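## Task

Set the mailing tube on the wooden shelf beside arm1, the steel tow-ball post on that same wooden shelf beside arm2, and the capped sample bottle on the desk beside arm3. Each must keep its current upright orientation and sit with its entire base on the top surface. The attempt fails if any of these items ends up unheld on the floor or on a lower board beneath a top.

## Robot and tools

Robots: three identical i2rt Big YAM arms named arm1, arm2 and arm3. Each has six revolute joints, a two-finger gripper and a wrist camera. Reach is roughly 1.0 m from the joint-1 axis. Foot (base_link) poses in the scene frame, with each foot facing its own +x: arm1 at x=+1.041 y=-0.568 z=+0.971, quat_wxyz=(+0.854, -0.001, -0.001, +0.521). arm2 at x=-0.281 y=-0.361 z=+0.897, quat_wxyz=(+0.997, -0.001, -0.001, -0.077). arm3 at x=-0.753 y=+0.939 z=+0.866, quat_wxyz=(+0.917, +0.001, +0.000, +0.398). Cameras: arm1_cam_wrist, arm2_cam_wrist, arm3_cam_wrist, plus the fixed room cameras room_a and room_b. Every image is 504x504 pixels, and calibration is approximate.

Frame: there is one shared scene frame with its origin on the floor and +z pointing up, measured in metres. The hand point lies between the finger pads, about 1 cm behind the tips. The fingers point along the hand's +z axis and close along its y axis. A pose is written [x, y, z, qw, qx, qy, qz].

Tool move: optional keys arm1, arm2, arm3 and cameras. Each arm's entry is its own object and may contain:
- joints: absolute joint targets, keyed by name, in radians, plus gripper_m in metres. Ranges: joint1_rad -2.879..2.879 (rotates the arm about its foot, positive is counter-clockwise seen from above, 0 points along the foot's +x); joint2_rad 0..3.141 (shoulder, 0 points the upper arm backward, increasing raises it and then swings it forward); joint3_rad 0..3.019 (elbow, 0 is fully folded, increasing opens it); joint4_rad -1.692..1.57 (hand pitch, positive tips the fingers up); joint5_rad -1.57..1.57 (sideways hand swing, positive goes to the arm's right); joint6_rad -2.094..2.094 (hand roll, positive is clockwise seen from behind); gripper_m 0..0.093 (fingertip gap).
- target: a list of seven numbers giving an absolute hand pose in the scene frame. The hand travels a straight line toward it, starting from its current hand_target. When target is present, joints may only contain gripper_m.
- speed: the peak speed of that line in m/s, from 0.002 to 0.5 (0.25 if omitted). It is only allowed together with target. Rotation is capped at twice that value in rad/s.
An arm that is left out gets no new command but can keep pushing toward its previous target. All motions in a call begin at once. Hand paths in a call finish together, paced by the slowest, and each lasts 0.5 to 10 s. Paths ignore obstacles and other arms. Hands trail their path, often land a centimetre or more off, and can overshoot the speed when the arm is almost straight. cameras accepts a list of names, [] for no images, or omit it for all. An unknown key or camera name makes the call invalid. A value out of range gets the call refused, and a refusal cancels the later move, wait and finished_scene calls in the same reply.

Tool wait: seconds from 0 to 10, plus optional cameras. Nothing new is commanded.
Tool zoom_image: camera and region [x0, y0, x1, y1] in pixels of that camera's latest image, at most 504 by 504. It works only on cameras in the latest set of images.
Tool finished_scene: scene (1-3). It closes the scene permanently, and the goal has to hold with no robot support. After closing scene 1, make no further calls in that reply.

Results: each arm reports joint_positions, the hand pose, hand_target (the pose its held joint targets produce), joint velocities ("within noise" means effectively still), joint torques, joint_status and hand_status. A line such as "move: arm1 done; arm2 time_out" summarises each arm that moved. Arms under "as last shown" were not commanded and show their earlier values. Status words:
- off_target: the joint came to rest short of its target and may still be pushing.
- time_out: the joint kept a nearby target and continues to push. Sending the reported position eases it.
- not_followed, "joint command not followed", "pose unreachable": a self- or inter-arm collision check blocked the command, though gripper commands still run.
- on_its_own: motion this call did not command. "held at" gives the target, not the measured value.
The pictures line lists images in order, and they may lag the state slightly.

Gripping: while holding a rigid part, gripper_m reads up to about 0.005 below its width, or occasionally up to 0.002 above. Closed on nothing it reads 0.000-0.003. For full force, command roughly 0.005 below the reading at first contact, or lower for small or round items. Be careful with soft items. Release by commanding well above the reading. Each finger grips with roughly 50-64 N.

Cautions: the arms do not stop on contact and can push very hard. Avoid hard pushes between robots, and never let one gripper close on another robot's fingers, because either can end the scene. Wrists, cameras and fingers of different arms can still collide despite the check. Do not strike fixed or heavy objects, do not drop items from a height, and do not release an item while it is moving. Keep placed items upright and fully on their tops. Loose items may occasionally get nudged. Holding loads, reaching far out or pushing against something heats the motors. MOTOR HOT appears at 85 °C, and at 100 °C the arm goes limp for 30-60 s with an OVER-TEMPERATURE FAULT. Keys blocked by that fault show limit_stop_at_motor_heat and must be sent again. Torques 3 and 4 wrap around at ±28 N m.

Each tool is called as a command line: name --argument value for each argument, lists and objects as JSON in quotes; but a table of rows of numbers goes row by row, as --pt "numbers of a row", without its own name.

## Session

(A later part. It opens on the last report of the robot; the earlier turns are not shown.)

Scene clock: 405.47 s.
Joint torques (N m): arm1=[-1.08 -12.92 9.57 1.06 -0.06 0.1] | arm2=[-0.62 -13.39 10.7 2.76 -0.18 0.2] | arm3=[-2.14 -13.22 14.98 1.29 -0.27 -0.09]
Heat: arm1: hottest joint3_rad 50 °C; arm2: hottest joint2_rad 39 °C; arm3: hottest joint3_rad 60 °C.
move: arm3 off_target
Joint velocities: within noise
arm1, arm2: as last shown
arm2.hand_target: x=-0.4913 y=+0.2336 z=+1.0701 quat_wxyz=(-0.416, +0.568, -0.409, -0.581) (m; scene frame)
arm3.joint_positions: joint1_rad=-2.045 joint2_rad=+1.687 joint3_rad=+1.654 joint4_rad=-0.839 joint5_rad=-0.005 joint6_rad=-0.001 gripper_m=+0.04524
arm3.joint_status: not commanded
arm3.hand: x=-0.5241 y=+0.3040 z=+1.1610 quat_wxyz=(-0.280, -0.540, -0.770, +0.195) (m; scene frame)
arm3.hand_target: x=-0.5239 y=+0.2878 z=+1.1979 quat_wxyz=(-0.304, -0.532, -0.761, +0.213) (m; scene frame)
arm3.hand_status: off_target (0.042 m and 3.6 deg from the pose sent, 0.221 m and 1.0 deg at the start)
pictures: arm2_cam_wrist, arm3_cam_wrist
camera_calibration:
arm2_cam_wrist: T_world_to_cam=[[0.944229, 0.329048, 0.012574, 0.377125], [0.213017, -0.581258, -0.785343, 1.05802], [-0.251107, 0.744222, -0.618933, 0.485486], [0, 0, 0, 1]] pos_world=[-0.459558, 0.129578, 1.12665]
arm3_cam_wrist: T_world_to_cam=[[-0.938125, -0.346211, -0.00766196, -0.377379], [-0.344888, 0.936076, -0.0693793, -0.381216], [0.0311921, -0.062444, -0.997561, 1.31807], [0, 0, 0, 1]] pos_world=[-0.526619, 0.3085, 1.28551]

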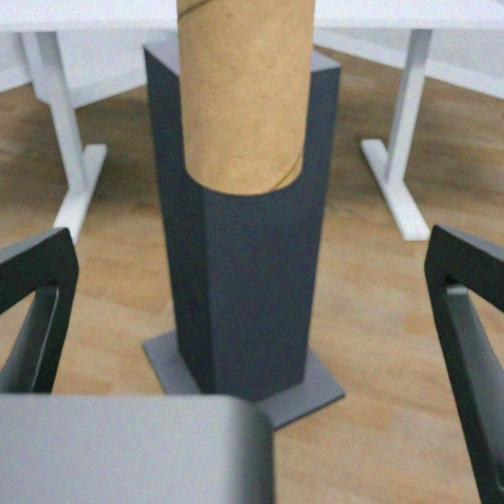

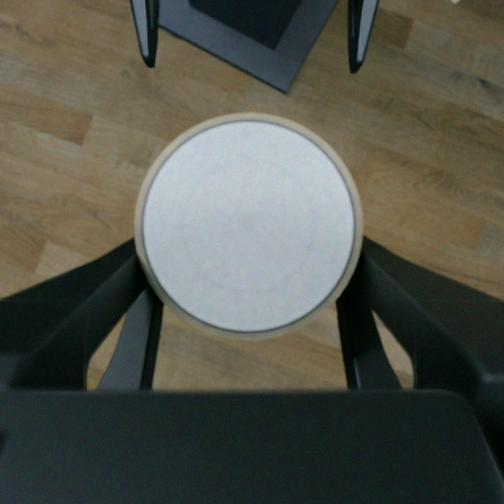

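move --arm2 '{"target":[-0.523,0.320,1.100,0.416,-0.568,0.409,0.581],"speed":0.12}' --cameras '["arm3_cam_wrist","arm2_cam_wrist"]'

Scene clock: 414.03 s.
Joint torques (N m): arm1=[-1.03 -12.86 9.59 1.09 -0.05 0.1] | arm2=[-1.08 -16.97 12.77 1.76 -0.19 0.23] | arm3=[-2.02 -13.22 14.94 1.31 -0.26 -0.1]
Heat: arm1: hottest joint3_rad 50 °C; arm2: hottest joint2_rad 39 °C; arm3: hottest joint3_rad 61 °C.
move: arm2 off_target
Joint velocities: within noise
arm1: as last shown
arm2.joint_positions: joint1_rad=+2.081 joint2_rad=+1.875 joint3_rad=+1.042 joint4_rad=+0.816 joint5_rad=+0.025 joint6_rad=-0.010 gripper_m=+0.09196
arm2.joint_status: not commanded
arm2.hand: x=-0.5212 y=+0.3022 z=+1.0806 quat_wxyz=(-0.411, +0.583, -0.412, -0.568) (m; scene frame)
arm2.hand_target: x=-0.5222 y=+0.3184 z=+1.1003 quat_wxyz=(-0.416, +0.568, -0.409, -0.581) (m; scene frame)
arm2.hand_status: off_target (0.026 m and 2.4 deg from the pose sent, 0.118 m and 3.3 deg at the start)
arm3.joint_positions: joint1_rad=-2.045 joint2_rad=+1.687 joint3_rad=+1.654 joint4_rad=-0.840 joint5_rad=-0.005 joint6_rad=-0.001 gripper_m=+0.04524
arm3.joint_status: not commanded
arm3.hand: x=-0.5241 y=+0.3041 z=+1.1609 quat_wxyz=(-0.280, -0.540, -0.770, +0.195) (m; scene frame)
arm3.hand_target: x=-0.5239 y=+0.2879 z=+1.1979 quat_wxyz=(-0.304, -0.532, -0.761, +0.213) (m; scene frame)
arm3.hand_status: not commanded
pictures: arm2_cam_wrist, arm3_cam_wrist
camera_calibration:
arm2_cam_wrist: T_world_to_cam=[[0.944163, 0.329252, 0.0122384, 0.378887], [0.208843, -0.569324, -0.795144, 1.1418], [-0.254835, 0.753302, -0.606297, 0.415205], [0, 0, 0, 1]] pos_world=[-0.490379, 0.21253, 1.155]
arm3_cam_wrist: T_world_to_cam=[[-0.938105, -0.346267, -0.00770247, -0.377299], [-0.344954, 0.936082, -0.0689712, -0.381777], [0.0310926, -0.0620452, -0.997589, 1.31793], [0, 0, 0, 1]] pos_world=[-0.526619, 0.3085, 1.28551]

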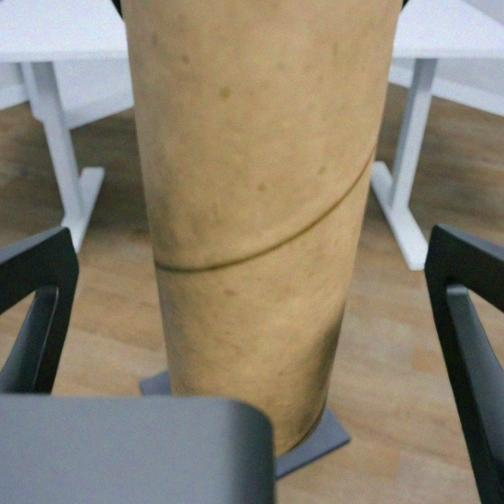

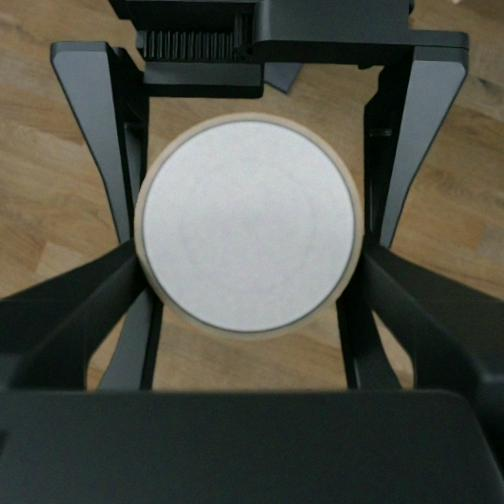

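move --arm2 '{"joints":{"gripper_m":0.039}}' --cameras '["arm2_cam_wrist"]'

move --arm3 '{"joints":{"gripper_m":0.092}}' --cameras '[]'

move --arm3 '{"target":[-0.582,0.455,1.32,0.3036,0.5328,0.7609,-0.2126],"speed":0.25}' --cameras '["arm2_cam_wrist","arm3_cam_wrist"]'

Scene clock: 422.93 s.
Joint torques (N m): arm1=[-1.08 -12.92 9.61 1.07 -0.05 0.1] | arm2=[-0.44 -16.79 12.72 1.62 -0.2 0.2] | arm3=[-1.9 -12.86 14.95 1.33 -0.27 -0.09]
Heat: arm1: hottest joint3_rad 50 °C; arm2: hottest joint2_rad 39 °C; arm3: hottest joint3_rad 62 °C.
move: arm2 off_target
Joint velocities: within noise
arm1: as last shown
arm2.joint_positions: joint1_rad=+2.081 joint2_rad=+1.875 joint3_rad=+1.042 joint4_rad=+0.816 joint5_rad=+0.025 joint6_rad=-0.009 gripper_m=+0.04596
arm2.joint_status: gripper_m off_target (ended at +0.04599, target +0.03900)
arm2.hand: x=-0.5212 y=+0.3022 z=+1.0805 quat_wxyz=(-0.410, +0.583, -0.412, -0.568) (m; scene frame)
arm2.hand_target: x=-0.5223 y=+0.3183 z=+1.1002 quat_wxyz=(-0.416, +0.568, -0.409, -0.581) (m; scene frame)
arm2.hand_status: not commanded
arm3.joint_positions: joint1_rad=-2.046 joint2_rad=+1.687 joint3_rad=+1.654 joint4_rad=-0.840 joint5_rad=-0.005 joint6_rad=-0.001 gripper_m=+0.04524
arm3.joint_status: not commanded
arm3.hand: x=-0.5246 y=+0.3039 z=+1.1609 quat_wxyz=(-0.280, -0.540, -0.770, +0.195) (m; scene frame)
arm3.hand_target: x=-0.5239 y=+0.2878 z=+1.1979 quat_wxyz=(-0.304, -0.533, -0.761, +0.213) (m; scene frame)
arm3.hand_status: not commanded
pictures: arm2_cam_wrist
camera_calibration:
arm2_cam_wrist: T_world_to_cam=[[0.944187, 0.329237, 0.0106717, 0.38059], [0.207745, -0.570004, -0.794945, 1.14113], [-0.255642, 0.752794, -0.606588, 0.415143], [0, 0, 0, 1]] pos_world=[-0.490284, 0.212627, 1.15489]

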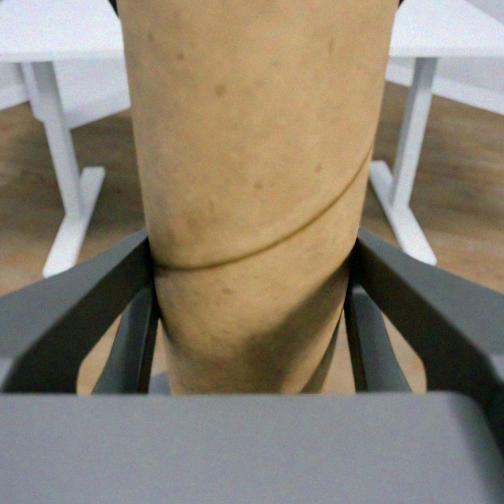

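Scene clock: 423.63 s.
Joint torques (N m): arm1=[-1.08 -12.92 9.59 1.09 -0.05 0.1] | arm2=[-0.32 -16.5 12.72 1.83 -0.13 0.2] | arm3=[-1.9 -13.04 14.97 1.33 -0.28 -0.07]
Heat: arm1: hottest joint3_rad 50 °C; arm2: hottest joint2_rad 39 °C; arm3: hottest joint3_rad 62 °C.
move: arm3 done
Joint velocities: within noise
arm1: as last shown
arm2.joint_positions: joint1_rad=+2.081 joint2_rad=+1.876 joint3_rad=+1.042 joint4_rad=+0.815 joint5_rad=+0.025 joint6_rad=-0.009 gripper_m=+0.04596
arm2.joint_status: not commanded
arm2.hand: x=-0.5212 y=+0.3022 z=+1.0798 quat_wxyz=(-0.410, +0.583, -0.413, -0.567) (m; scene frame)
arm2.hand_target: x=-0.5223 y=+0.3183 z=+1.1003 quat_wxyz=(-0.416, +0.568, -0.409, -0.581) (m; scene frame)
arm2.hand_status: not commanded
arm3.joint_positions: joint1_rad=-2.046 joint2_rad=+1.687 joint3_rad=+1.654 joint4_rad=-0.840 joint5_rad=-0.005 joint6_rad=-0.001 gripper_m=+0.09187
arm3.joint_status: all done
arm3.hand: x=-0.5246 y=+0.3039 z=+1.1609 quat_wxyz=(-0.280, -0.540, -0.770, +0.195) (m; scene frame)
arm3.hand_target: x=-0.5239 y=+0.2878 z=+1.1979 quat_wxyz=(-0.304, -0.533, -0.761, +0.213) (m; scene frame)
arm3.hand_status: not commanded
pictures: none
No camera images: "cameras" was empty.

Scene clock: 425.37 s.
Joint torques (N m): arm1=[-1.08 -12.92 9.59 1.07 -0.05 0.1] | arm2=[0.03 -17.55 12.81 1.72 -0.16 0.2] | arm3=[-2.08 -8.18 8.7 1.39 -0.27 -0.07]
Heat: arm1: hottest joint3_rad 50 °C; arm2: hottest joint2_rad 39 °C; arm3: hottest joint3_rad 62 °C.
move: arm3 done
Joint velocities: within noise
arm1.joint_positions: joint1_rad=+1.887 joint2_rad=+1.240 joint3_rad=+1.159 joint4_rad=-0.695 joint5_rad=+0.003 joint6_rad=-0.009 gripper_m=+0.09194
arm1.joint_status: not commanded
arm1.hand: x=+0.5259 y=-0.4842 z=+1.2757 quat_wxyz=(-0.033, +0.920, -0.070, -0.385) (m; scene frame)
arm1.hand_target: x=+0.5251 y=-0.4861 z=+1.2849 quat_wxyz=(-0.030, +0.918, -0.071, -0.390) (m; scene frame)
arm1.hand_status: not commanded
arm2: as last shown
arm2.joint_positions: joint1_rad=+2.081 joint2_rad=+1.876 joint3_rad=+1.042 joint4_rad=+0.814 joint5_rad=+0.025 joint6_rad=-0.009 gripper_m=+0.04596
arm2.hand: x=-0.5212 y=+0.3022 z=+1.0797 quat_wxyz=(-0.410, +0.583, -0.413, -0.567) (m; scene frame)
arm3.joint_positions: joint1_rad=-2.046 joint2_rad=+1.288 joint3_rad=+1.611 joint4_rad=-1.126 joint5_rad=-0.005 joint6_rad=-0.001 gripper_m=+0.09196
arm3.joint_status: not commanded
arm3.hand: x=-0.5778 y=+0.4526 z=+1.3205 quat_wxyz=(-0.306, -0.533, -0.760, +0.214) (m; scene frame)
arm3.hand_target: x=-0.5819 y=+0.4549 z=+1.3199 quat_wxyz=(-0.304, -0.533, -0.761, +0.213) (m; scene frame)
arm3.hand_status: done (0.005 m and 0.3 deg from the pose sent, 0.227 m and 3.6 deg at the start)
pictures: arm2_cam_wrist, arm3_cam_wrist
camera_calibration:
arm2_cam_wrist: T_world_to_cam=[[0.944163, 0.329304, 0.0107652, 0.380397], [0.208342, -0.571397, -0.793788, 1.14001], [-0.255246, 0.751708, -0.608099, 0.4168], [0, 0, 0, 1]] pos_world=[-0.490282, 0.212821, 1.15429]
arm3_cam_wrist: T_world_to_cam=[[-0.938003, -0.346566, -0.00656979, -0.376256], [-0.342445, 0.929452, -0.137301, -0.433695], [0.0536899, -0.126538, -0.990508, 1.52087], [0, 0, 0, 1]] pos_world=[-0.583101, 0.465149, 1.44441]

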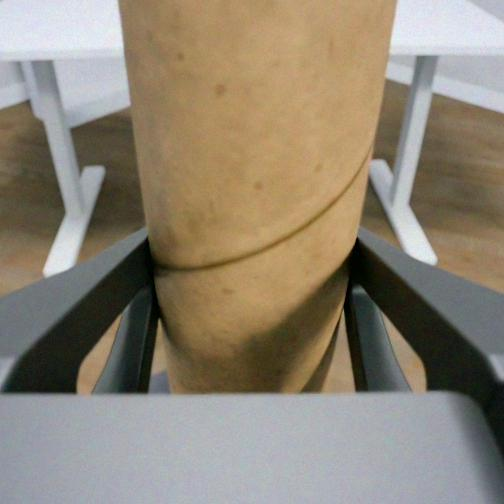

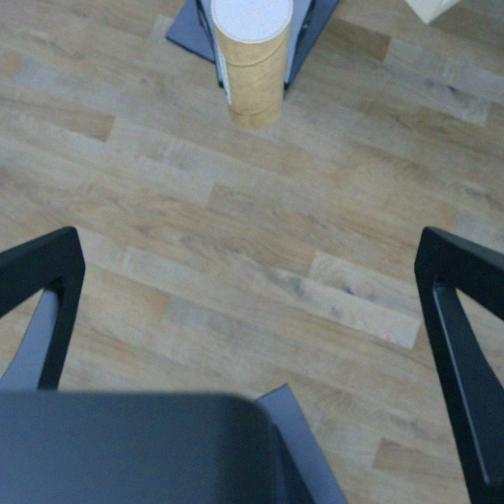

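move --arm2 '{"joints":{"joint1_rad":0.0}}' --cameras '["arm1_cam_wrist","arm2_cam_wrist","room_a"]'

zoom_image --camera "room_a" --region '[0, 320, 120, 420]'

Scene clock: 435.83 s.
Joint torques (N m): arm1=[-1.03 -12.86 9.58 1.09 -0.05 0.1] | arm2=[0.32 -18.2 10.39 1.89 -0.1 0.17] | arm3=[-1.9 -8.18 8.72 1.37 -0.27 -0.07]
Heat: arm1: hottest joint3_rad 50 °C; arm2: hottest joint2_rad 39 °C; arm3: hottest joint3_rad 60 °C.
move: arm2 done
Joint velocities: within noise
arm1: as last shown
arm2.joint_positions: joint1_rad=-0.004 joint2_rad=+1.887 joint3_rad=+1.072 joint4_rad=+0.813 joint5_rad=+0.023 joint6_rad=-0.009 gripper_m=+0.04598
arm2.joint_status: all done
arm2.hand: x=+0.4238 y=-0.4783 z=+1.0887 quat_wxyz=(-0.704, -0.061, -0.705, +0.068) (m; scene frame)
arm2.hand_target: x=+0.4306 y=-0.4763 z=+1.1020 quat_wxyz=(-0.713, -0.063, -0.696, +0.063) (m; scene frame)
arm2.hand_status: not commanded
arm3.joint_positions: joint1_rad=-2.046 joint2_rad=+1.288 joint3_rad=+1.611 joint4_rad=-1.126 joint5_rad=-0.005 joint6_rad=-0.002 gripper_m=+0.09196
arm3.joint_status: not commanded
arm3.hand: x=-0.5778 y=+0.4526 z=+1.3205 quat_wxyz=(-0.306, -0.532, -0.760, +0.214) (m; scene frame)
arm3.hand_target: x=-0.5819 y=+0.4549 z=+1.3199 quat_wxyz=(-0.303, -0.533, -0.761, +0.213) (m; scene frame)
arm3.hand_status: not commanded
pictures: arm1_cam_wrist, arm2_cam_wrist, room_a
camera_calibration:
arm1_cam_wrist: T_world_to_cam=[[0.157251, 0.98738, 0.0187808, 0.370441], [0.973994, -0.151922, -0.168095, -0.369282], [-0.16312, 0.0447255, -0.985592, 1.48795], [0, 0, 0, 1]] pos_world=[0.544141, -0.488417, 1.39748]
arm2_cam_wrist: T_world_to_cam=[[-0.175773, -0.98437, 0.0109115, -0.408743], [-0.584408, 0.0954216, -0.80583, 1.17225], [0.792194, -0.14802, -0.592047, 0.358514], [0, 0, 0, 1]] pos_world=[0.329215, -0.461146, 1.16135]

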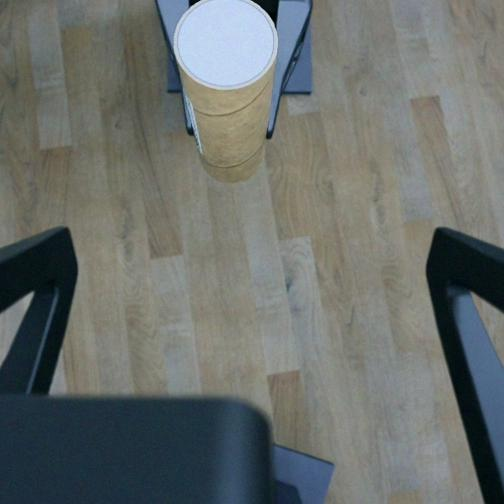

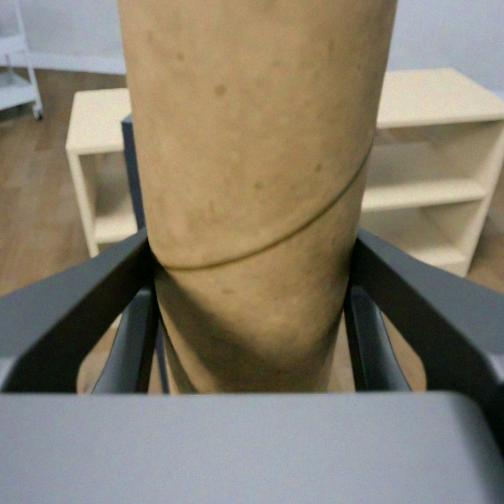

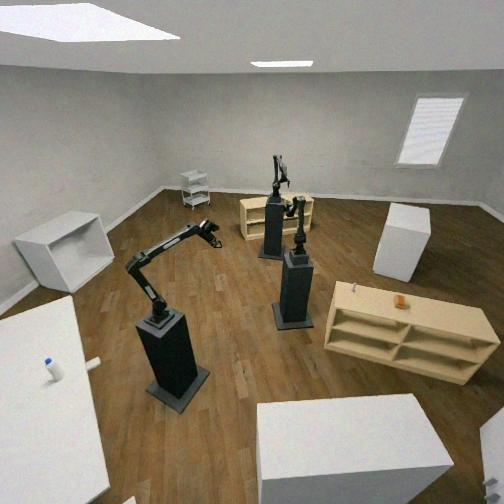

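Scaled by 4.200 from the camera's 504x504 image, which has a finer 720x720 frame.

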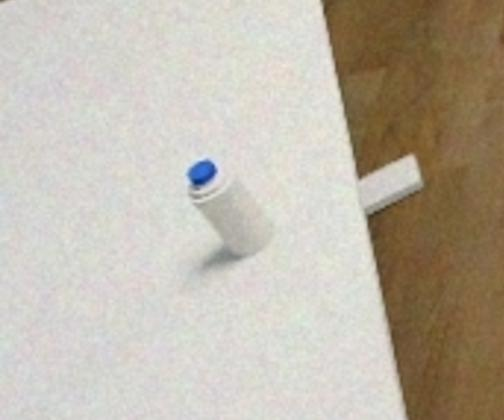

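move --arm1 '{"target":[0.446,-0.484,1.235,0.0303,-0.9177,0.0714,0.3895],"speed":0.2}' --cameras '["arm1_cam_wrist"]'

Scene clock: 448.37 s.
Joint torques (N m): arm1=[-0.79 -15.38 12.38 2.02 0.11 0.14] | arm2=[0.03 -17.79 10.37 1.91 -0.1 0.2] | arm3=[-1.73 -8.29 8.73 1.33 -0.27 -0.07]
Heat: arm1: hottest joint3_rad 50 °C; arm2: hottest joint2_rad 40 °C; arm3: hottest joint3_rad 59 °C.
move: arm1 off_target
Joint velocities: within noise
arm1.joint_positions: joint1_rad=+1.904 joint2_rad=+1.451 joint3_rad=+1.188 joint4_rad=-0.582 joint5_rad=+0.013 joint6_rad=+0.002 gripper_m=+0.09194
arm1.joint_status: not commanded
arm1.hand: x=+0.4690 y=-0.4834 z=+1.1992 quat_wxyz=(-0.030, +0.933, -0.070, -0.353) (m; scene frame)
arm1.hand_target: x=+0.4488 y=-0.4844 z=+1.2354 quat_wxyz=(-0.030, +0.918, -0.071, -0.390) (m; scene frame)
arm1.hand_status: off_target (0.043 m and 4.6 deg from the pose sent, 0.090 m and 0.7 deg at the start)
arm2, arm3: as last shown
pictures: arm1_cam_wrist
camera_calibration:
arm1_cam_wrist: T_world_to_cam=[[0.153813, 0.987916, 0.0190569, 0.381624], [0.983491, -0.151206, -0.0994121, -0.413033], [-0.0953293, 0.0340331, -0.994864, 1.37736], [0, 0, 0, 1]] pos_world=[0.478818, -0.486342, 1.32196]

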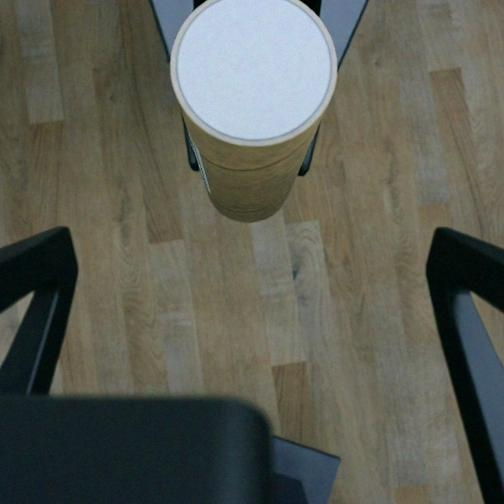

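move --arm1 '{"target":[0.393,-0.476,1.193,0.0303,-0.9177,0.0714,0.3895],"speed":0.12}' --cameras '["arm1_cam_wrist"]'

Scene clock: 465.23 s.
Joint torques (N m): arm1=[-0.91 -16.91 12.33 2.04 0.08 0.13] | arm2=[0.15 -17.67 10.37 2.13 -0.1 0.22] | arm3=[-1.79 -8.12 8.73 1.37 -0.27 -0.06]
Heat: arm1: hottest joint3_rad 53 °C; arm2: hottest joint2_rad 41 °C; arm3: hottest joint3_rad 58 °C.
move: arm1 off_target
Joint velocities: within noise
arm1.joint_positions: joint1_rad=+1.904 joint2_rad=+1.606 joint3_rad=+1.262 joint4_rad=-0.494 joint5_rad=+0.013 joint6_rad=+0.002 gripper_m=+0.09194
arm1.joint_status: not commanded
arm1.hand: x=+0.4184 y=-0.4762 z=+1.1629 quat_wxyz=(-0.030, +0.931, -0.069, -0.356) (m; scene frame)
arm1.hand_target: x=+0.3957 y=-0.4764 z=+1.1935 quat_wxyz=(-0.030, +0.918, -0.071, -0.390) (m; scene frame)
arm1.hand_status: off_target (0.039 m and 4.1 deg from the pose sent, 0.077 m and 4.6 deg at the start)
arm2: as last shown
arm3.joint_positions: joint1_rad=-2.046 joint2_rad=+1.288 joint3_rad=+1.611 joint4_rad=-1.126 joint5_rad=-0.005 joint6_rad=-0.001 gripper_m=+0.09196
arm3.joint_status: not commanded
arm3.hand: x=-0.5778 y=+0.4526 z=+1.3205 quat_wxyz=(-0.306, -0.533, -0.760, +0.214) (m; scene frame)
arm3.hand_target: x=-0.5819 y=+0.4549 z=+1.3199 quat_wxyz=(-0.304, -0.533, -0.761, +0.213) (m; scene frame)
arm3.hand_status: not commanded
pictures: arm1_cam_wrist
camera_calibration:
arm1_cam_wrist: T_world_to_cam=[[0.153963, 0.987896, 0.0188889, 0.383174], [0.982711, -0.151109, -0.106979, -0.356684], [-0.10283, 0.0350332, -0.994082, 1.33887], [0, 0, 0, 1]] pos_world=[0.429199, -0.47934, 1.28555]

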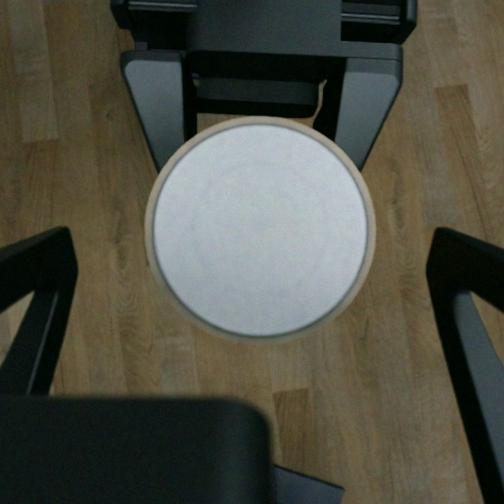

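move --arm1 '{"joints":{"gripper_m":0.039}}' --cameras '["arm1_cam_wrist"]'

move --arm2 '{"joints":{"gripper_m":0.092}}' --cameras '["arm1_cam_wrist"]'

move --arm2 '{"target":[0.24,-0.450,1.10,0.7136,0.0542,0.6963,-0.0555],"speed":0.25}' --cameras '["arm1_cam_wrist"]'

Scene clock: 478.80 s.
Joint torques (N m): arm1=[-0.91 -16.85 12.23 2.02 0.06 0.12] | arm2=[0.85 -18.32 10.19 1.91 -0.12 0.15] | arm3=[-1.85 -8.18 8.7 1.36 -0.28 -0.07]
Heat: arm1: hottest joint3_rad 53 °C; arm2: hottest joint2_rad 41 °C; arm3: hottest joint3_rad 57 °C.
move: arm1 off_target
Joint velocities: within noise
arm1.joint_positions: joint1_rad=+1.904 joint2_rad=+1.606 joint3_rad=+1.262 joint4_rad=-0.494 joint5_rad=+0.013 joint6_rad=+0.003 gripper_m=+0.04455
arm1.joint_status: gripper_m off_target (ended at +0.04458, target +0.03900)
arm1.hand: x=+0.4184 y=-0.4762 z=+1.1629 quat_wxyz=(-0.030, +0.931, -0.070, -0.356) (m; scene frame)
arm1.hand_target: x=+0.3957 y=-0.4764 z=+1.1935 quat_wxyz=(-0.030, +0.918, -0.071, -0.390) (m; scene frame)
arm1.hand_status: not commanded
arm2: as last shown
arm2.joint_positions: joint1_rad=-0.004 joint2_rad=+1.887 joint3_rad=+1.072 joint4_rad=+0.813 joint5_rad=+0.023 joint6_rad=-0.008 gripper_m=+0.04598
arm2.hand_target: x=+0.4306 y=-0.4763 z=+1.1020 quat_wxyz=(-0.713, -0.062, -0.696, +0.063) (m; scene frame)
arm3.joint_positions: joint1_rad=-2.046 joint2_rad=+1.288 joint3_rad=+1.611 joint4_rad=-1.126 joint5_rad=-0.005 joint6_rad=-0.002 gripper_m=+0.09196
arm3.joint_status: not commanded
arm3.hand: x=-0.5778 y=+0.4526 z=+1.3205 quat_wxyz=(-0.306, -0.532, -0.760, +0.214) (m; scene frame)
arm3.hand_target: x=-0.5819 y=+0.4549 z=+1.3199 quat_wxyz=(-0.303, -0.533, -0.761, +0.213) (m; scene frame)
arm3.hand_status: not commanded
pictures: arm1_cam_wrist
camera_calibration:
arm1_cam_wrist: T_world_to_cam=[[0.154556, 0.987803, 0.0189221, 0.382734], [0.982619, -0.151695, -0.107001, -0.356883], [-0.102825, 0.0351308, -0.994079, 1.3389], [0, 0, 0, 1]] pos_world=[0.429199, -0.47924, 1.28555]

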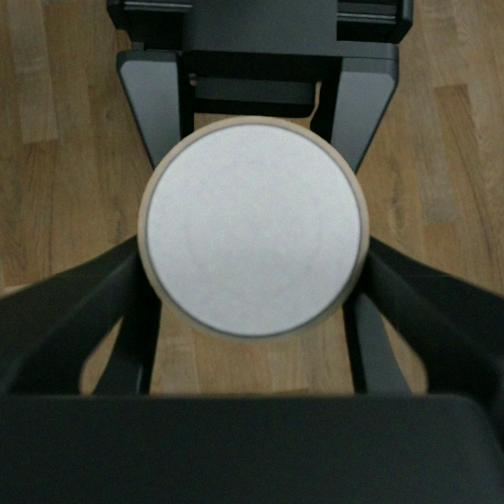

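Scene clock: 479.50 s.
Joint torques (N m): arm1=[-0.85 -16.85 12.23 2.03 0.06 0.12] | arm2=[1.2 -18.32 10.39 1.96 -0.1 0.16] | arm3=[-1.96 -7.94 8.66 1.36 -0.28 -0.07]
Heat: arm1: hottest joint3_rad 53 °C; arm2: hottest joint2_rad 41 °C; arm3: hottest joint3_rad 57 °C.
move: arm2 done
Joint velocities: within noise
arm1, arm3: as last shown
arm2.joint_positions: joint1_rad=-0.004 joint2_rad=+1.887 joint3_rad=+1.072 joint4_rad=+0.813 joint5_rad=+0.023 joint6_rad=-0.008 gripper_m=+0.09187
arm2.joint_status: all done
arm2.hand: x=+0.4238 y=-0.4783 z=+1.0887 quat_wxyz=(-0.704, -0.061, -0.705, +0.068) (m; scene frame)
arm2.hand_target: x=+0.4306 y=-0.4763 z=+1.1020 quat_wxyz=(-0.713, -0.062, -0.696, +0.063) (m; scene frame)
arm2.hand_status: not commanded
pictures: arm1_cam_wrist
camera_calibration:
arm1_cam_wrist: T_world_to_cam=[[0.154556, 0.987803, 0.0189221, 0.382734], [0.982619, -0.151695, -0.107001, -0.356883], [-0.102825, 0.0351308, -0.994079, 1.3389], [0, 0, 0, 1]] pos_world=[0.429199, -0.47924, 1.28555]

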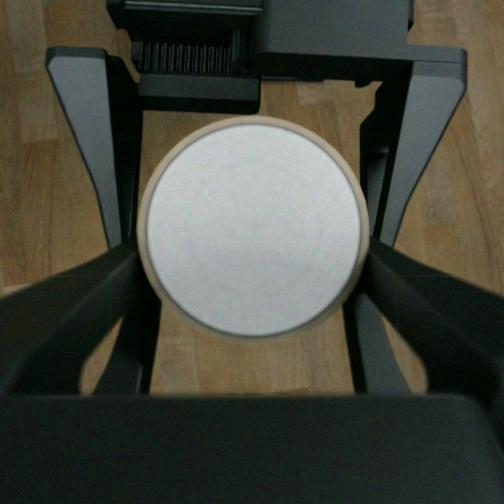

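Scene clock: 481.07 s.
Joint torques (N m): arm1=[-0.85 -16.85 12.25 2.04 0.06 0.12] | arm2=[-0.32 -12.75 6.83 2.86 -0.19 0.16] | arm3=[-1.85 -8.12 8.75 1.42 -0.29 -0.06]
Heat: arm1: hottest joint3_rad 53 °C; arm2: hottest joint2_rad 41 °C; arm3: hottest joint3_rad 57 °C.
move: arm2 off_target
Joint velocities: within noise
arm1, arm3: as last shown
arm2.joint_positions: joint1_rad=-0.008 joint2_rad=+1.533 joint3_rad=+0.534 joint4_rad=+0.983 joint5_rad=-0.016 joint6_rad=-0.008 gripper_m=+0.09196
arm2.joint_status: not commanded
arm2.hand: x=+0.2427 y=-0.4445 z=+1.0844 quat_wxyz=(-0.700, -0.049, -0.710, +0.055) (m; scene frame)
arm2.hand_target: x=+0.2400 y=-0.4499 z=+1.0997 quat_wxyz=(-0.713, -0.054, -0.696, +0.056) (m; scene frame)
arm2.hand_status: off_target (0.017 m and 2.3 deg from the pose sent, 0.186 m and 2.2 deg at the start)
pictures: arm1_cam_wrist
camera_calibration:
arm1_cam_wrist: T_world_to_cam=[[0.154556, 0.987803, 0.0189221, 0.382734], [0.982619, -0.151695, -0.107001, -0.356883], [-0.102825, 0.0351308, -0.994079, 1.3389], [0, 0, 0, 1]] pos_world=[0.429199, -0.47924, 1.28555]

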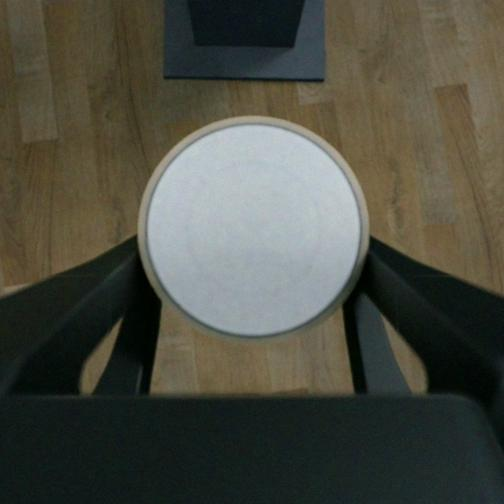

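move --arm1 '{"joints":{"joint1_rad":-1.135,"joint5_rad":0,"joint6_rad":0}}' --cameras '["arm1_cam_wrist"]'

move --arm1 '{"target":[1.675,-0.594,0.85,0.3705,0.0178,0.9286,-0.0071],"speed":0.25}' --cameras '["arm1_cam_wrist","room_a"]'

Scene clock: 501.07 s.
Joint torques (N m): arm1=[-0.38 -19.43 10.19 1.48 -0.04 -0.01] | arm2=[-0.73 -12.75 6.89 2.7 -0.19 0.15] | arm3=[-1.79 -8.18 8.7 1.32 -0.26 -0.07]
Heat: arm1: hottest joint3_rad 53 °C; arm2: hottest joint2_rad 41 °C; arm3: hottest joint3_rad 56 °C.
move: arm1 done
Joint velocities: within noise
arm1.joint_positions: joint1_rad=-1.141 joint2_rad=+1.631 joint3_rad=+1.292 joint4_rad=-0.478 joint5_rad=+0.002 joint6_rad=+0.003 gripper_m=+0.04457
arm1.joint_status: all done
arm1.hand: x=+1.6823 y=-0.5970 z=+1.1691 quat_wxyz=(-0.370, -0.022, -0.929, +0.009) (m; scene frame)
arm1.hand_target: x=+1.6908 y=-0.5931 z=+1.1965 quat_wxyz=(-0.393, -0.018, -0.919, +0.008) (m; scene frame)
arm1.hand_status: not commanded
arm2, arm3: as last shown
arm2.joint_positions: joint1_rad=-0.008 joint2_rad=+1.533 joint3_rad=+0.534 joint4_rad=+0.983 joint5_rad=-0.017 joint6_rad=-0.008 gripper_m=+0.09196
arm2.hand: x=+0.2427 y=-0.4444 z=+1.0844 quat_wxyz=(-0.700, -0.049, -0.710, +0.054) (m; scene frame)
pictures: arm1_cam_wrist
camera_calibration:
arm1_cam_wrist: T_world_to_cam=[[-0.0513716, -0.998596, 0.0128853, -0.525688], [-0.989892, 0.0492076, -0.13301, 1.85227], [0.132189, -0.019588, -0.991031, 1.04767], [0, 0, 0, 1]] pos_world=[1.66805, -0.595574, 1.29142]

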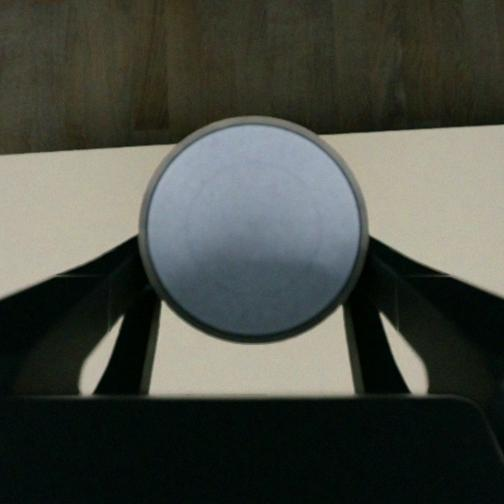

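Scene clock: 503.27 s.
Joint torques (N m): arm1=[-1.08 -20.19 5.24 2.07 -0.06 -0.03] | arm2=[-0.97 -12.45 6.83 2.77 -0.22 0.15] | arm3=[-1.55 -8.18 8.72 1.39 -0.26 -0.08]
Heat: arm1: hottest joint3_rad 53 °C; arm2: hottest joint2_rad 40 °C; arm3: hottest joint3_rad 56 °C.
move: arm1 off_target
Joint velocities: within noise
arm1.joint_positions: joint1_rad=-1.141 joint2_rad=+2.185 joint3_rad=+1.050 joint4_rad=+0.278 joint5_rad=+0.000 joint6_rad=+0.003 gripper_m=+0.04457
arm1.joint_status: not commanded
arm1.hand: x=+1.6597 y=-0.5959 z=+0.8393 quat_wxyz=(-0.350, -0.022, -0.936, +0.008) (m; scene frame)
arm1.hand_target: x=+1.6746 y=-0.5940 z=+0.8505 quat_wxyz=(-0.371, -0.018, -0.929, +0.007) (m; scene frame)
arm1.hand_status: off_target (0.019 m and 2.5 deg from the pose sent, 0.319 m and 0.6 deg at the start)
arm2, arm3: as last shown
pictures: arm1_cam_wrist, room_a
camera_calibration:
arm1_cam_wrist: T_world_to_cam=[[-0.0492431, -0.998724, 0.0112006, -0.523715], [-0.994559, 0.048001, -0.0924524, 1.75887], [0.0917968, -0.0156923, -0.995654, 0.797052], [0, 0, 0, 1]] pos_world=[1.65035, -0.594966, 0.962066]

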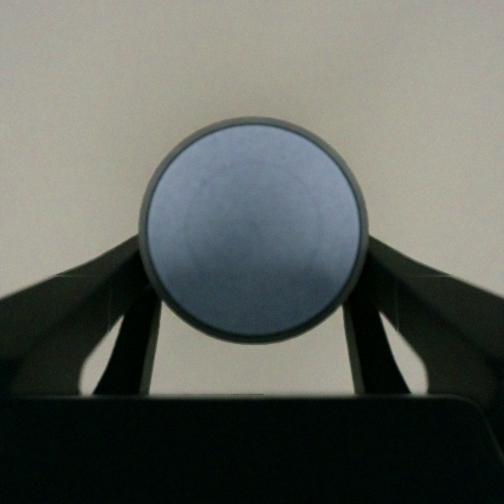

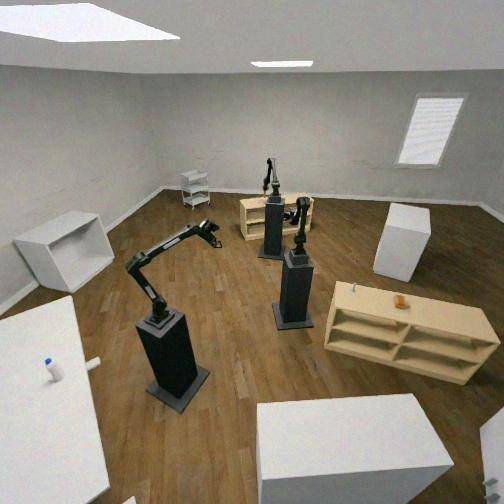

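move --arm1 '{"target":[1.682,-0.595,0.798,0.3769,0.0178,0.926,-0.0072],"speed":0.12}' --cameras '["arm1_cam_wrist"]'

Scene clock: 517.10 s.
Joint torques (N m): arm1=[-1.14 -20.25 5.33 2.07 -0.05 -0.04] | arm2=[-1.14 -12.75 6.75 2.76 -0.2 0.2] | arm3=[-1.9 -8.29 8.73 1.36 -0.28 -0.07]
Heat: arm1: hottest joint3_rad 51 °C; arm2: hottest joint2_rad 40 °C; arm3: hottest joint3_rad 55 °C.
move: arm1 off_target
Joint velocities: within noise
arm1.joint_positions: joint1_rad=-1.141 joint2_rad=+2.318 joint3_rad=+1.091 joint4_rad=+0.382 joint5_rad=-0.002 joint6_rad=+0.003 gripper_m=+0.04457
arm1.joint_status: not commanded
arm1.hand: x=+1.6629 y=-0.5959 z=+0.7887 quat_wxyz=(-0.356, -0.022, -0.934, +0.007) (m; scene frame)
arm1.hand_target: x=+1.6814 y=-0.5950 z=+0.7987 quat_wxyz=(-0.377, -0.018, -0.926, +0.007) (m; scene frame)
arm1.hand_status: off_target (0.021 m and 2.6 deg from the pose sent, 0.047 m and 3.3 deg at the start)
arm2, arm3: as last shown
pictures: arm1_cam_wrist
camera_calibration:
arm1_cam_wrist: T_world_to_cam=[[-0.0485126, -0.99877, 0.0102442, -0.523515], [-0.993518, 0.0471967, -0.103416, 1.76391], [0.102805, -0.0151947, -0.994585, 0.727613], [0, 0, 0, 1]] pos_world=[1.65227, -0.595066, 0.911453]

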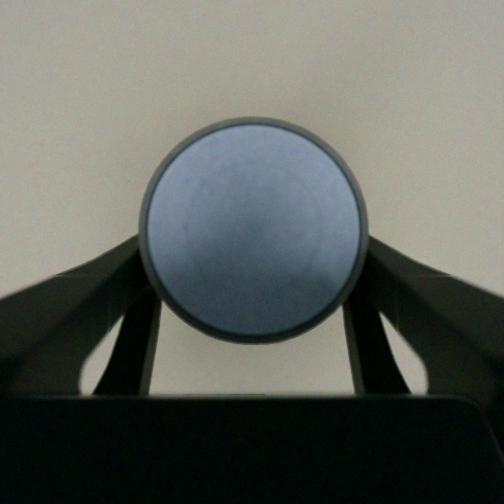

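move --arm1 '{"target":[1.682,-0.595,0.779,0.3769,0.0178,0.926,-0.0072],"speed":0.06}' --cameras '[]'

move --arm1 '{"target":[1.682,-0.595,0.767,0.3740,0.0178,0.927,-0.0072],"speed":0.03}' --cameras '["arm1_cam_wrist"]'

Scene clock: 524.37 s.
Joint torques (N m): arm1=[-1.2 -19.9 5.33 2.07 -0.06 -0.04] | arm2=[-1.2 -12.69 6.74 2.85 -0.22 0.15] | arm3=[-1.85 -8.06 8.72 1.35 -0.27 -0.08]
Heat: arm1: hottest joint3_rad 49 °C; arm2: hottest joint2_rad 40 °C; arm3: hottest joint3_rad 55 °C.
move: arm1 off_target
Joint velocities: within noise
arm1.joint_positions: joint1_rad=-1.141 joint2_rad=+2.361 joint3_rad=+1.107 joint4_rad=+0.410 joint5_rad=-0.002 joint6_rad=+0.003 gripper_m=+0.04457
arm1.joint_status: not commanded
arm1.hand: x=+1.6632 y=-0.5960 z=+0.7724 quat_wxyz=(-0.357, -0.022, -0.934, +0.007) (m; scene frame)
arm1.hand_target: x=+1.6813 y=-0.5950 z=+0.7796 quat_wxyz=(-0.377, -0.018, -0.926, +0.007) (m; scene frame)
arm1.hand_status: off_target (0.020 m and 2.5 deg from the pose sent, 0.021 m and 2.7 deg at the start)
arm2, arm3: as last shown
pictures: none
No camera images: "cameras" was empty.

Scene clock: 525.40 s.
Joint torques (N m): arm1=[-1.2 -19.84 5.09 2.09 -0.05 -0.04] | arm2=[-0.67 -13.39 6.87 2.67 -0.19 0.16] | arm3=[-1.9 -8.29 8.72 1.37 -0.27 -0.07]
Heat: arm1: hottest joint3_rad 49 °C; arm2: hottest joint2_rad 40 °C; arm3: hottest joint3_rad 55 °C.
move: arm1 off_target
Joint velocities: within noise
arm1.joint_positions: joint1_rad=-1.141 joint2_rad=+2.388 joint3_rad=+1.123 joint4_rad=+0.417 joint5_rad=-0.002 joint6_rad=+0.003 gripper_m=+0.04457
arm1.joint_status: not commanded
arm1.hand: x=+1.6645 y=-0.5960 z=+0.7620 quat_wxyz=(-0.355, -0.022, -0.935, +0.007) (m; scene frame)
arm1.hand_target: x=+1.6813 y=-0.5950 z=+0.7675 quat_wxyz=(-0.374, -0.018, -0.927, +0.007) (m; scene frame)
arm1.hand_status: off_target (0.018 m and 2.4 deg from the pose sent, 0.020 m and 2.2 deg at the start)
arm2, arm3: as last shown
pictures: arm1_cam_wrist
camera_calibration:
arm1_cam_wrist: T_world_to_cam=[[-0.0484996, -0.99877, 0.0103172, -0.523345], [-0.993672, 0.0471992, -0.101923, 1.76177], [0.101311, -0.0151951, -0.994739, 0.70349], [0, 0, 0, 1]] pos_world=[1.65397, -0.595166, 0.884754]

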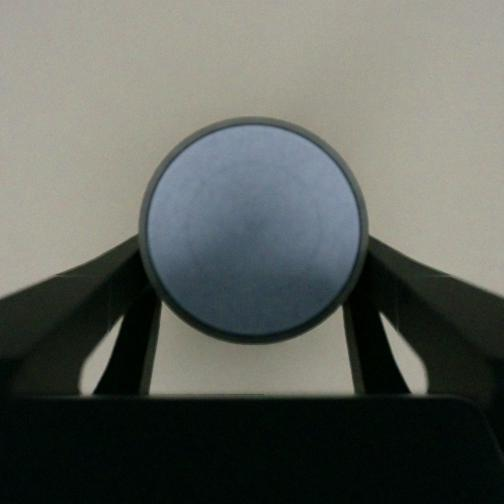

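move --arm1 '{"target":[1.681,-0.595,0.757,0.3755,0.0178,0.9265,-0.0072],"speed":0.03}' --cameras '[]'

move --arm1 '{"target":[1.680,-0.595,0.749,0.3755,0.0178,0.9265,-0.0072],"speed":0.03}' --cameras '["arm1_cam_wrist","room_b"]'

Scene clock: 535.17 s.
Joint torques (N m): arm1=[-1.14 -19.9 4.94 2 -0.05 -0.04] | arm2=[-0.44 -12.04 6.84 2.82 -0.21 0.13] | arm3=[-1.9 -8.12 8.72 1.36 -0.26 -0.08]
Heat: arm1: hottest joint3_rad 48 °C; arm2: hottest joint2_rad 40 °C; arm3: hottest joint3_rad 55 °C.
move: arm1 off_target
Joint velocities: within noise
arm1.joint_positions: joint1_rad=-1.141 joint2_rad=+2.413 joint3_rad=+1.131 joint4_rad=+0.440 joint5_rad=-0.002 joint6_rad=+0.003 gripper_m=+0.04457
arm1.joint_status: not commanded
arm1.hand: x=+1.6643 y=-0.5960 z=+0.7527 quat_wxyz=(-0.357, -0.022, -0.934, +0.007) (m; scene frame)
arm1.hand_target: x=+1.6805 y=-0.5950 z=+0.7576 quat_wxyz=(-0.376, -0.018, -0.927, +0.007) (m; scene frame)
arm1.hand_status: off_target (0.017 m and 2.3 deg from the pose sent, 0.017 m and 2.6 deg at the start)
arm2: as last shown
arm3.joint_positions: joint1_rad=-2.046 joint2_rad=+1.288 joint3_rad=+1.611 joint4_rad=-1.126 joint5_rad=-0.005 joint6_rad=-0.002 gripper_m=+0.09196
arm3.joint_status: not commanded
arm3.hand: x=-0.5778 y=+0.4526 z=+1.3205 quat_wxyz=(-0.306, -0.532, -0.760, +0.214) (m; scene frame)
arm3.hand_target: x=-0.5819 y=+0.4549 z=+1.3199 quat_wxyz=(-0.303, -0.533, -0.761, +0.213) (m; scene frame)
arm3.hand_status: not commanded
pictures: none
No camera images: "cameras" was empty.

Scene clock: 536.13 s.
Joint torques (N m): arm1=[-1.14 -19.84 4.82 2.06 -0.06 -0.04] | arm2=[-0.38 -12.86 6.84 2.92 -0.17 0.15] | arm3=[-1.96 -8.12 8.72 1.36 -0.26 -0.07]
Heat: arm1: hottest joint3_rad 48 °C; arm2: hottest joint2_rad 40 °C; arm3: hottest joint3_rad 55 °C.
move: arm1 off_target
Joint velocities: arm1=[within noise] | arm2=[within noise] | arm3=[-0.044 -0.005 0.012 -0.002 0.022 -0.051 0]
arm1.joint_positions: joint1_rad=-1.141 joint2_rad=+2.432 joint3_rad=+1.139 joint4_rad=+0.452 joint5_rad=-0.002 joint6_rad=+0.003 gripper_m=+0.04457
arm1.joint_status: not commanded
arm1.hand: x=+1.6640 y=-0.5960 z=+0.7454 quat_wxyz=(-0.358, -0.022, -0.934, +0.007) (m; scene frame)
arm1.hand_target: x=+1.6794 y=-0.5950 z=+0.7495 quat_wxyz=(-0.375, -0.018, -0.927, +0.007) (m; scene frame)
arm1.hand_status: off_target (0.016 m and 2.2 deg from the pose sent, 0.016 m and 2.3 deg at the start)
arm2, arm3: as last shown
pictures: arm1_cam_wrist, room_b
camera_calibration:
arm1_cam_wrist: T_world_to_cam=[[-0.0485809, -0.998767, 0.010223, -0.523013], [-0.993038, 0.0471976, -0.107923, 1.76305], [0.107307, -0.0153948, -0.994107, 0.676413], [0, 0, 0, 1]] pos_world=[1.65279, -0.595167, 0.868047]

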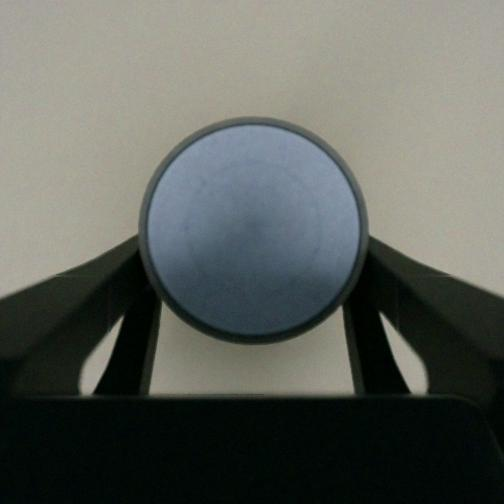

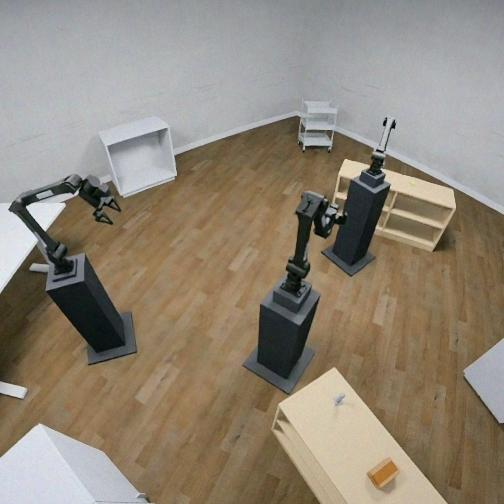

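move --arm1 '{"target":[1.680,-0.595,0.741,0.3755,0.0178,0.9265,-0.0072],"speed":0.03}' --cameras '[]'

move --arm1 '{"target":[1.680,-0.595,0.734,0.3755,0.0178,0.9265,-0.0072],"speed":0.03}' --cameras '["arm1_cam_wrist"]'

Scene clock: 545.03 s.
Joint torques (N m): arm1=[-1.08 -19.14 4.66 1.98 -0.06 -0.04] | arm2=[-0.97 -12.81 7.1 2.85 -0.22 0.17] | arm3=[-1.85 -8.29 8.68 1.37 -0.28 -0.08]
Heat: arm1: hottest joint3_rad 47 °C; arm2: hottest joint2_rad 40 °C; arm3: hottest joint3_rad 55 °C.
move: arm1 off_target
Joint velocities: within noise
arm1.joint_positions: joint1_rad=-1.141 joint2_rad=+2.444 joint3_rad=+1.152 joint4_rad=+0.467 joint5_rad=-0.002 joint6_rad=+0.003 gripper_m=+0.04457
arm1.joint_status: not commanded
arm1.hand: x=+1.6698 y=-0.5963 z=+0.7443 quat_wxyz=(-0.365, -0.021, -0.931, +0.008) (m; scene frame)
arm1.hand_target: x=+1.6796 y=-0.5950 z=+0.7413 quat_wxyz=(-0.375, -0.018, -0.927, +0.007) (m; scene frame)
arm1.hand_status: off_target (0.011 m and 1.3 deg from the pose sent, 0.017 m and 2.2 deg at the start)
arm2.joint_positions: joint1_rad=-0.008 joint2_rad=+1.533 joint3_rad=+0.534 joint4_rad=+0.983 joint5_rad=-0.017 joint6_rad=-0.008 gripper_m=+0.09196
arm2.joint_status: not commanded
arm2.hand: x=+0.2427 y=-0.4444 z=+1.0844 quat_wxyz=(-0.700, -0.049, -0.710, +0.054) (m; scene frame)
arm2.hand_target: x=+0.2400 y=-0.4499 z=+1.0997 quat_wxyz=(-0.713, -0.054, -0.696, +0.056) (m; scene frame)
arm2.hand_status: not commanded
arm3.joint_positions: joint1_rad=-2.046 joint2_rad=+1.288 joint3_rad=+1.611 joint4_rad=-1.126 joint5_rad=-0.005 joint6_rad=-0.001 gripper_m=+0.09196
arm3.joint_status: not commanded
arm3.hand: x=-0.5778 y=+0.4526 z=+1.3205 quat_wxyz=(-0.306, -0.533, -0.760, +0.214) (m; scene frame)
arm3.hand_target: x=-0.5819 y=+0.4549 z=+1.3199 quat_wxyz=(-0.304, -0.533, -0.761, +0.213) (m; scene frame)
arm3.hand_status: not commanded
pictures: none
No camera images: "cameras" was empty.

Scene clock: 546.00 s.
Joint torques (N m): arm1=[-1.2 -18.61 4.52 1.78 -0.06 -0.04] | arm2=[-1.85 -12.69 6.76 2.81 -0.15 0.15] | arm3=[-1.96 -8.12 8.76 1.35 -0.27 -0.06]
Heat: arm1: hottest joint3_rad 47 °C; arm2: hottest joint2_rad 40 °C; arm3: hottest joint3_rad 55 °C.
move: arm1 off_target
Joint velocities: within noise
arm1.joint_positions: joint1_rad=-1.141 joint2_rad=+2.454 joint3_rad=+1.164 joint4_rad=+0.482 joint5_rad=-0.002 joint6_rad=+0.003 gripper_m=+0.04457
arm1.joint_status: not commanded
arm1.hand: x=+1.6752 y=-0.5965 z=+0.7438 quat_wxyz=(-0.373, -0.021, -0.928, +0.008) (m; scene frame)
arm1.hand_target: x=+1.6796 y=-0.5950 z=+0.7342 quat_wxyz=(-0.375, -0.018, -0.927, +0.007) (m; scene frame)
arm1.hand_status: off_target (0.011 m and 0.5 deg from the pose sent, 0.015 m and 1.3 deg at the start)
arm2: as last shown
arm3.joint_positions: joint1_rad=-2.046 joint2_rad=+1.288 joint3_rad=+1.611 joint4_rad=-1.126 joint5_rad=-0.005 joint6_rad=-0.002 gripper_m=+0.09196
arm3.joint_status: not commanded
arm3.hand: x=-0.5778 y=+0.4526 z=+1.3205 quat_wxyz=(-0.306, -0.532, -0.760, +0.214) (m; scene frame)
arm3.hand_target: x=-0.5819 y=+0.4549 z=+1.3199 quat_wxyz=(-0.303, -0.533, -0.761, +0.213) (m; scene frame)
arm3.hand_status: not commanded
pictures: arm1_cam_wrist
camera_calibration:
arm1_cam_wrist: T_world_to_cam=[[-0.0489027, -0.998752, 0.0101521, -0.522337], [-0.989012, 0.047001, -0.140165, 1.7912], [0.139513, -0.016895, -0.990076, 0.615753], [0, 0, 0, 1]] pos_world=[1.66007, -0.595471, 0.866009]

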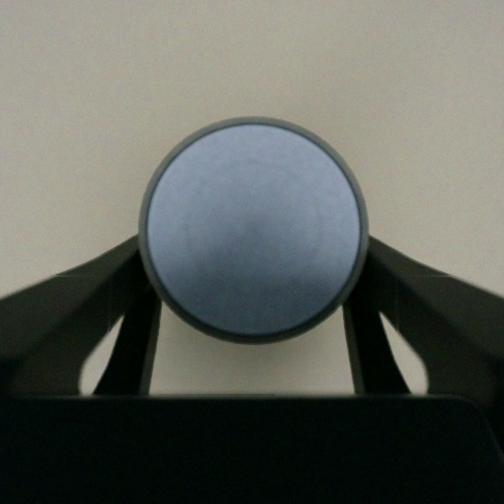

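move --arm1 '{"target":[1.670,-0.596,0.746,0.359,0.0179,0.9331,-0.0069],"speed":0.03}' --cameras '[]'

move --arm1 '{"joints":{"gripper_m":0.054}}' --cameras '["arm1_cam_wrist"]'

Scene clock: 554.83 s.
Joint torques (N m): arm1=[-1.44 -22.18 2.35 0.8 -0.06 -0.06] | arm2=[-1.14 -12.86 6.9 2.92 -0.19 0.15] | arm3=[-1.73 -8.18 8.69 1.35 -0.28 -0.07]
Heat: arm1: hottest joint3_rad 46 °C; arm2: hottest joint2_rad 40 °C; arm3: hottest joint3_rad 55 °C.
move: arm1 done
Joint velocities: within noise
arm1.joint_positions: joint1_rad=-1.141 joint2_rad=+2.447 joint3_rad=+1.164 joint4_rad=+0.459 joint5_rad=-0.003 joint6_rad=+0.003 gripper_m=+0.04457
arm1.joint_status: not commanded
arm1.hand: x=+1.6736 y=-0.5961 z=+0.7441 quat_wxyz=(-0.365, -0.021, -0.931, +0.007) (m; scene frame)
arm1.hand_target: x=+1.6700 y=-0.5960 z=+0.7459 quat_wxyz=(-0.359, -0.018, -0.933, +0.007) (m; scene frame)
arm1.hand_status: done (0.004 m and 0.9 deg from the pose sent, 0.006 m and 1.8 deg at the start)
arm2: as last shown
arm3.joint_positions: joint1_rad=-2.046 joint2_rad=+1.288 joint3_rad=+1.611 joint4_rad=-1.126 joint5_rad=-0.005 joint6_rad=-0.001 gripper_m=+0.09196
arm3.joint_status: not commanded
arm3.hand: x=-0.5778 y=+0.4526 z=+1.3205 quat_wxyz=(-0.306, -0.533, -0.760, +0.214) (m; scene frame)
arm3.hand_target: x=-0.5819 y=+0.4549 z=+1.3199 quat_wxyz=(-0.304, -0.533, -0.761, +0.213) (m; scene frame)
arm3.hand_status: not commanded
pictures: none
No camera images: "cameras" was empty.

Scene clock: 555.37 s.
Joint torques (N m): arm1=[-1.38 -22.01 2.5 1.02 -0.06 -0.06] | arm2=[-0.56 -12.92 6.72 2.7 -0.19 0.12] | arm3=[-1.79 -8.12 8.68 1.42 -0.27 -0.08]
Heat: arm1: hottest joint3_rad 46 °C; arm2: hottest joint2_rad 40 °C; arm3: hottest joint3_rad 55 °C.
move: arm1 done
Joint velocities: within noise
arm1.joint_positions: joint1_rad=-1.141 joint2_rad=+2.447 joint3_rad=+1.162 joint4_rad=+0.452 joint5_rad=-0.003 joint6_rad=+0.003 gripper_m=+0.05388
arm1.joint_status: all done
arm1.hand: x=+1.6713 y=-0.5960 z=+0.7426 quat_wxyz=(-0.362, -0.021, -0.932, +0.007) (m; scene frame)
arm1.hand_target: x=+1.6702 y=-0.5960 z=+0.7461 quat_wxyz=(-0.359, -0.018, -0.933, +0.007) (m; scene frame)
arm1.hand_status: not commanded
arm2: as last shown
arm3.joint_positions: joint1_rad=-2.046 joint2_rad=+1.288 joint3_rad=+1.611 joint4_rad=-1.126 joint5_rad=-0.005 joint6_rad=-0.002 gripper_m=+0.09196
arm3.joint_status: not commanded
arm3.hand: x=-0.5778 y=+0.4526 z=+1.3205 quat_wxyz=(-0.306, -0.532, -0.760, +0.214) (m; scene frame)
arm3.hand_target: x=-0.5819 y=+0.4549 z=+1.3199 quat_wxyz=(-0.303, -0.533, -0.761, +0.213) (m; scene frame)
arm3.hand_status: not commanded
pictures: arm1_cam_wrist
camera_calibration:
arm1_cam_wrist: T_world_to_cam=[[-0.0473301, -0.998841, 0.00877875, -0.523649], [-0.992189, 0.0459958, -0.115955, 1.77374], [0.115417, -0.0141984, -0.993216, 0.659338], [0, 0, 0, 1]] pos_world=[1.65901, -0.595266, 0.865137]

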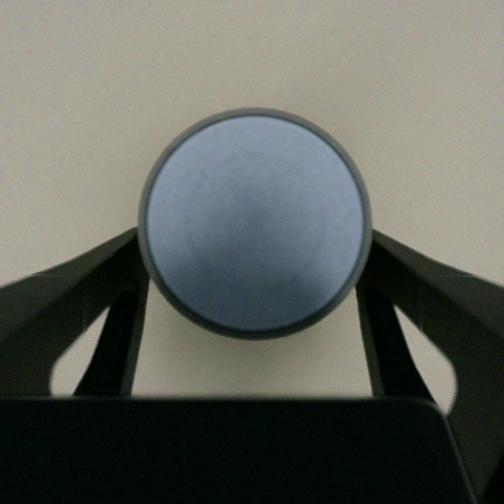

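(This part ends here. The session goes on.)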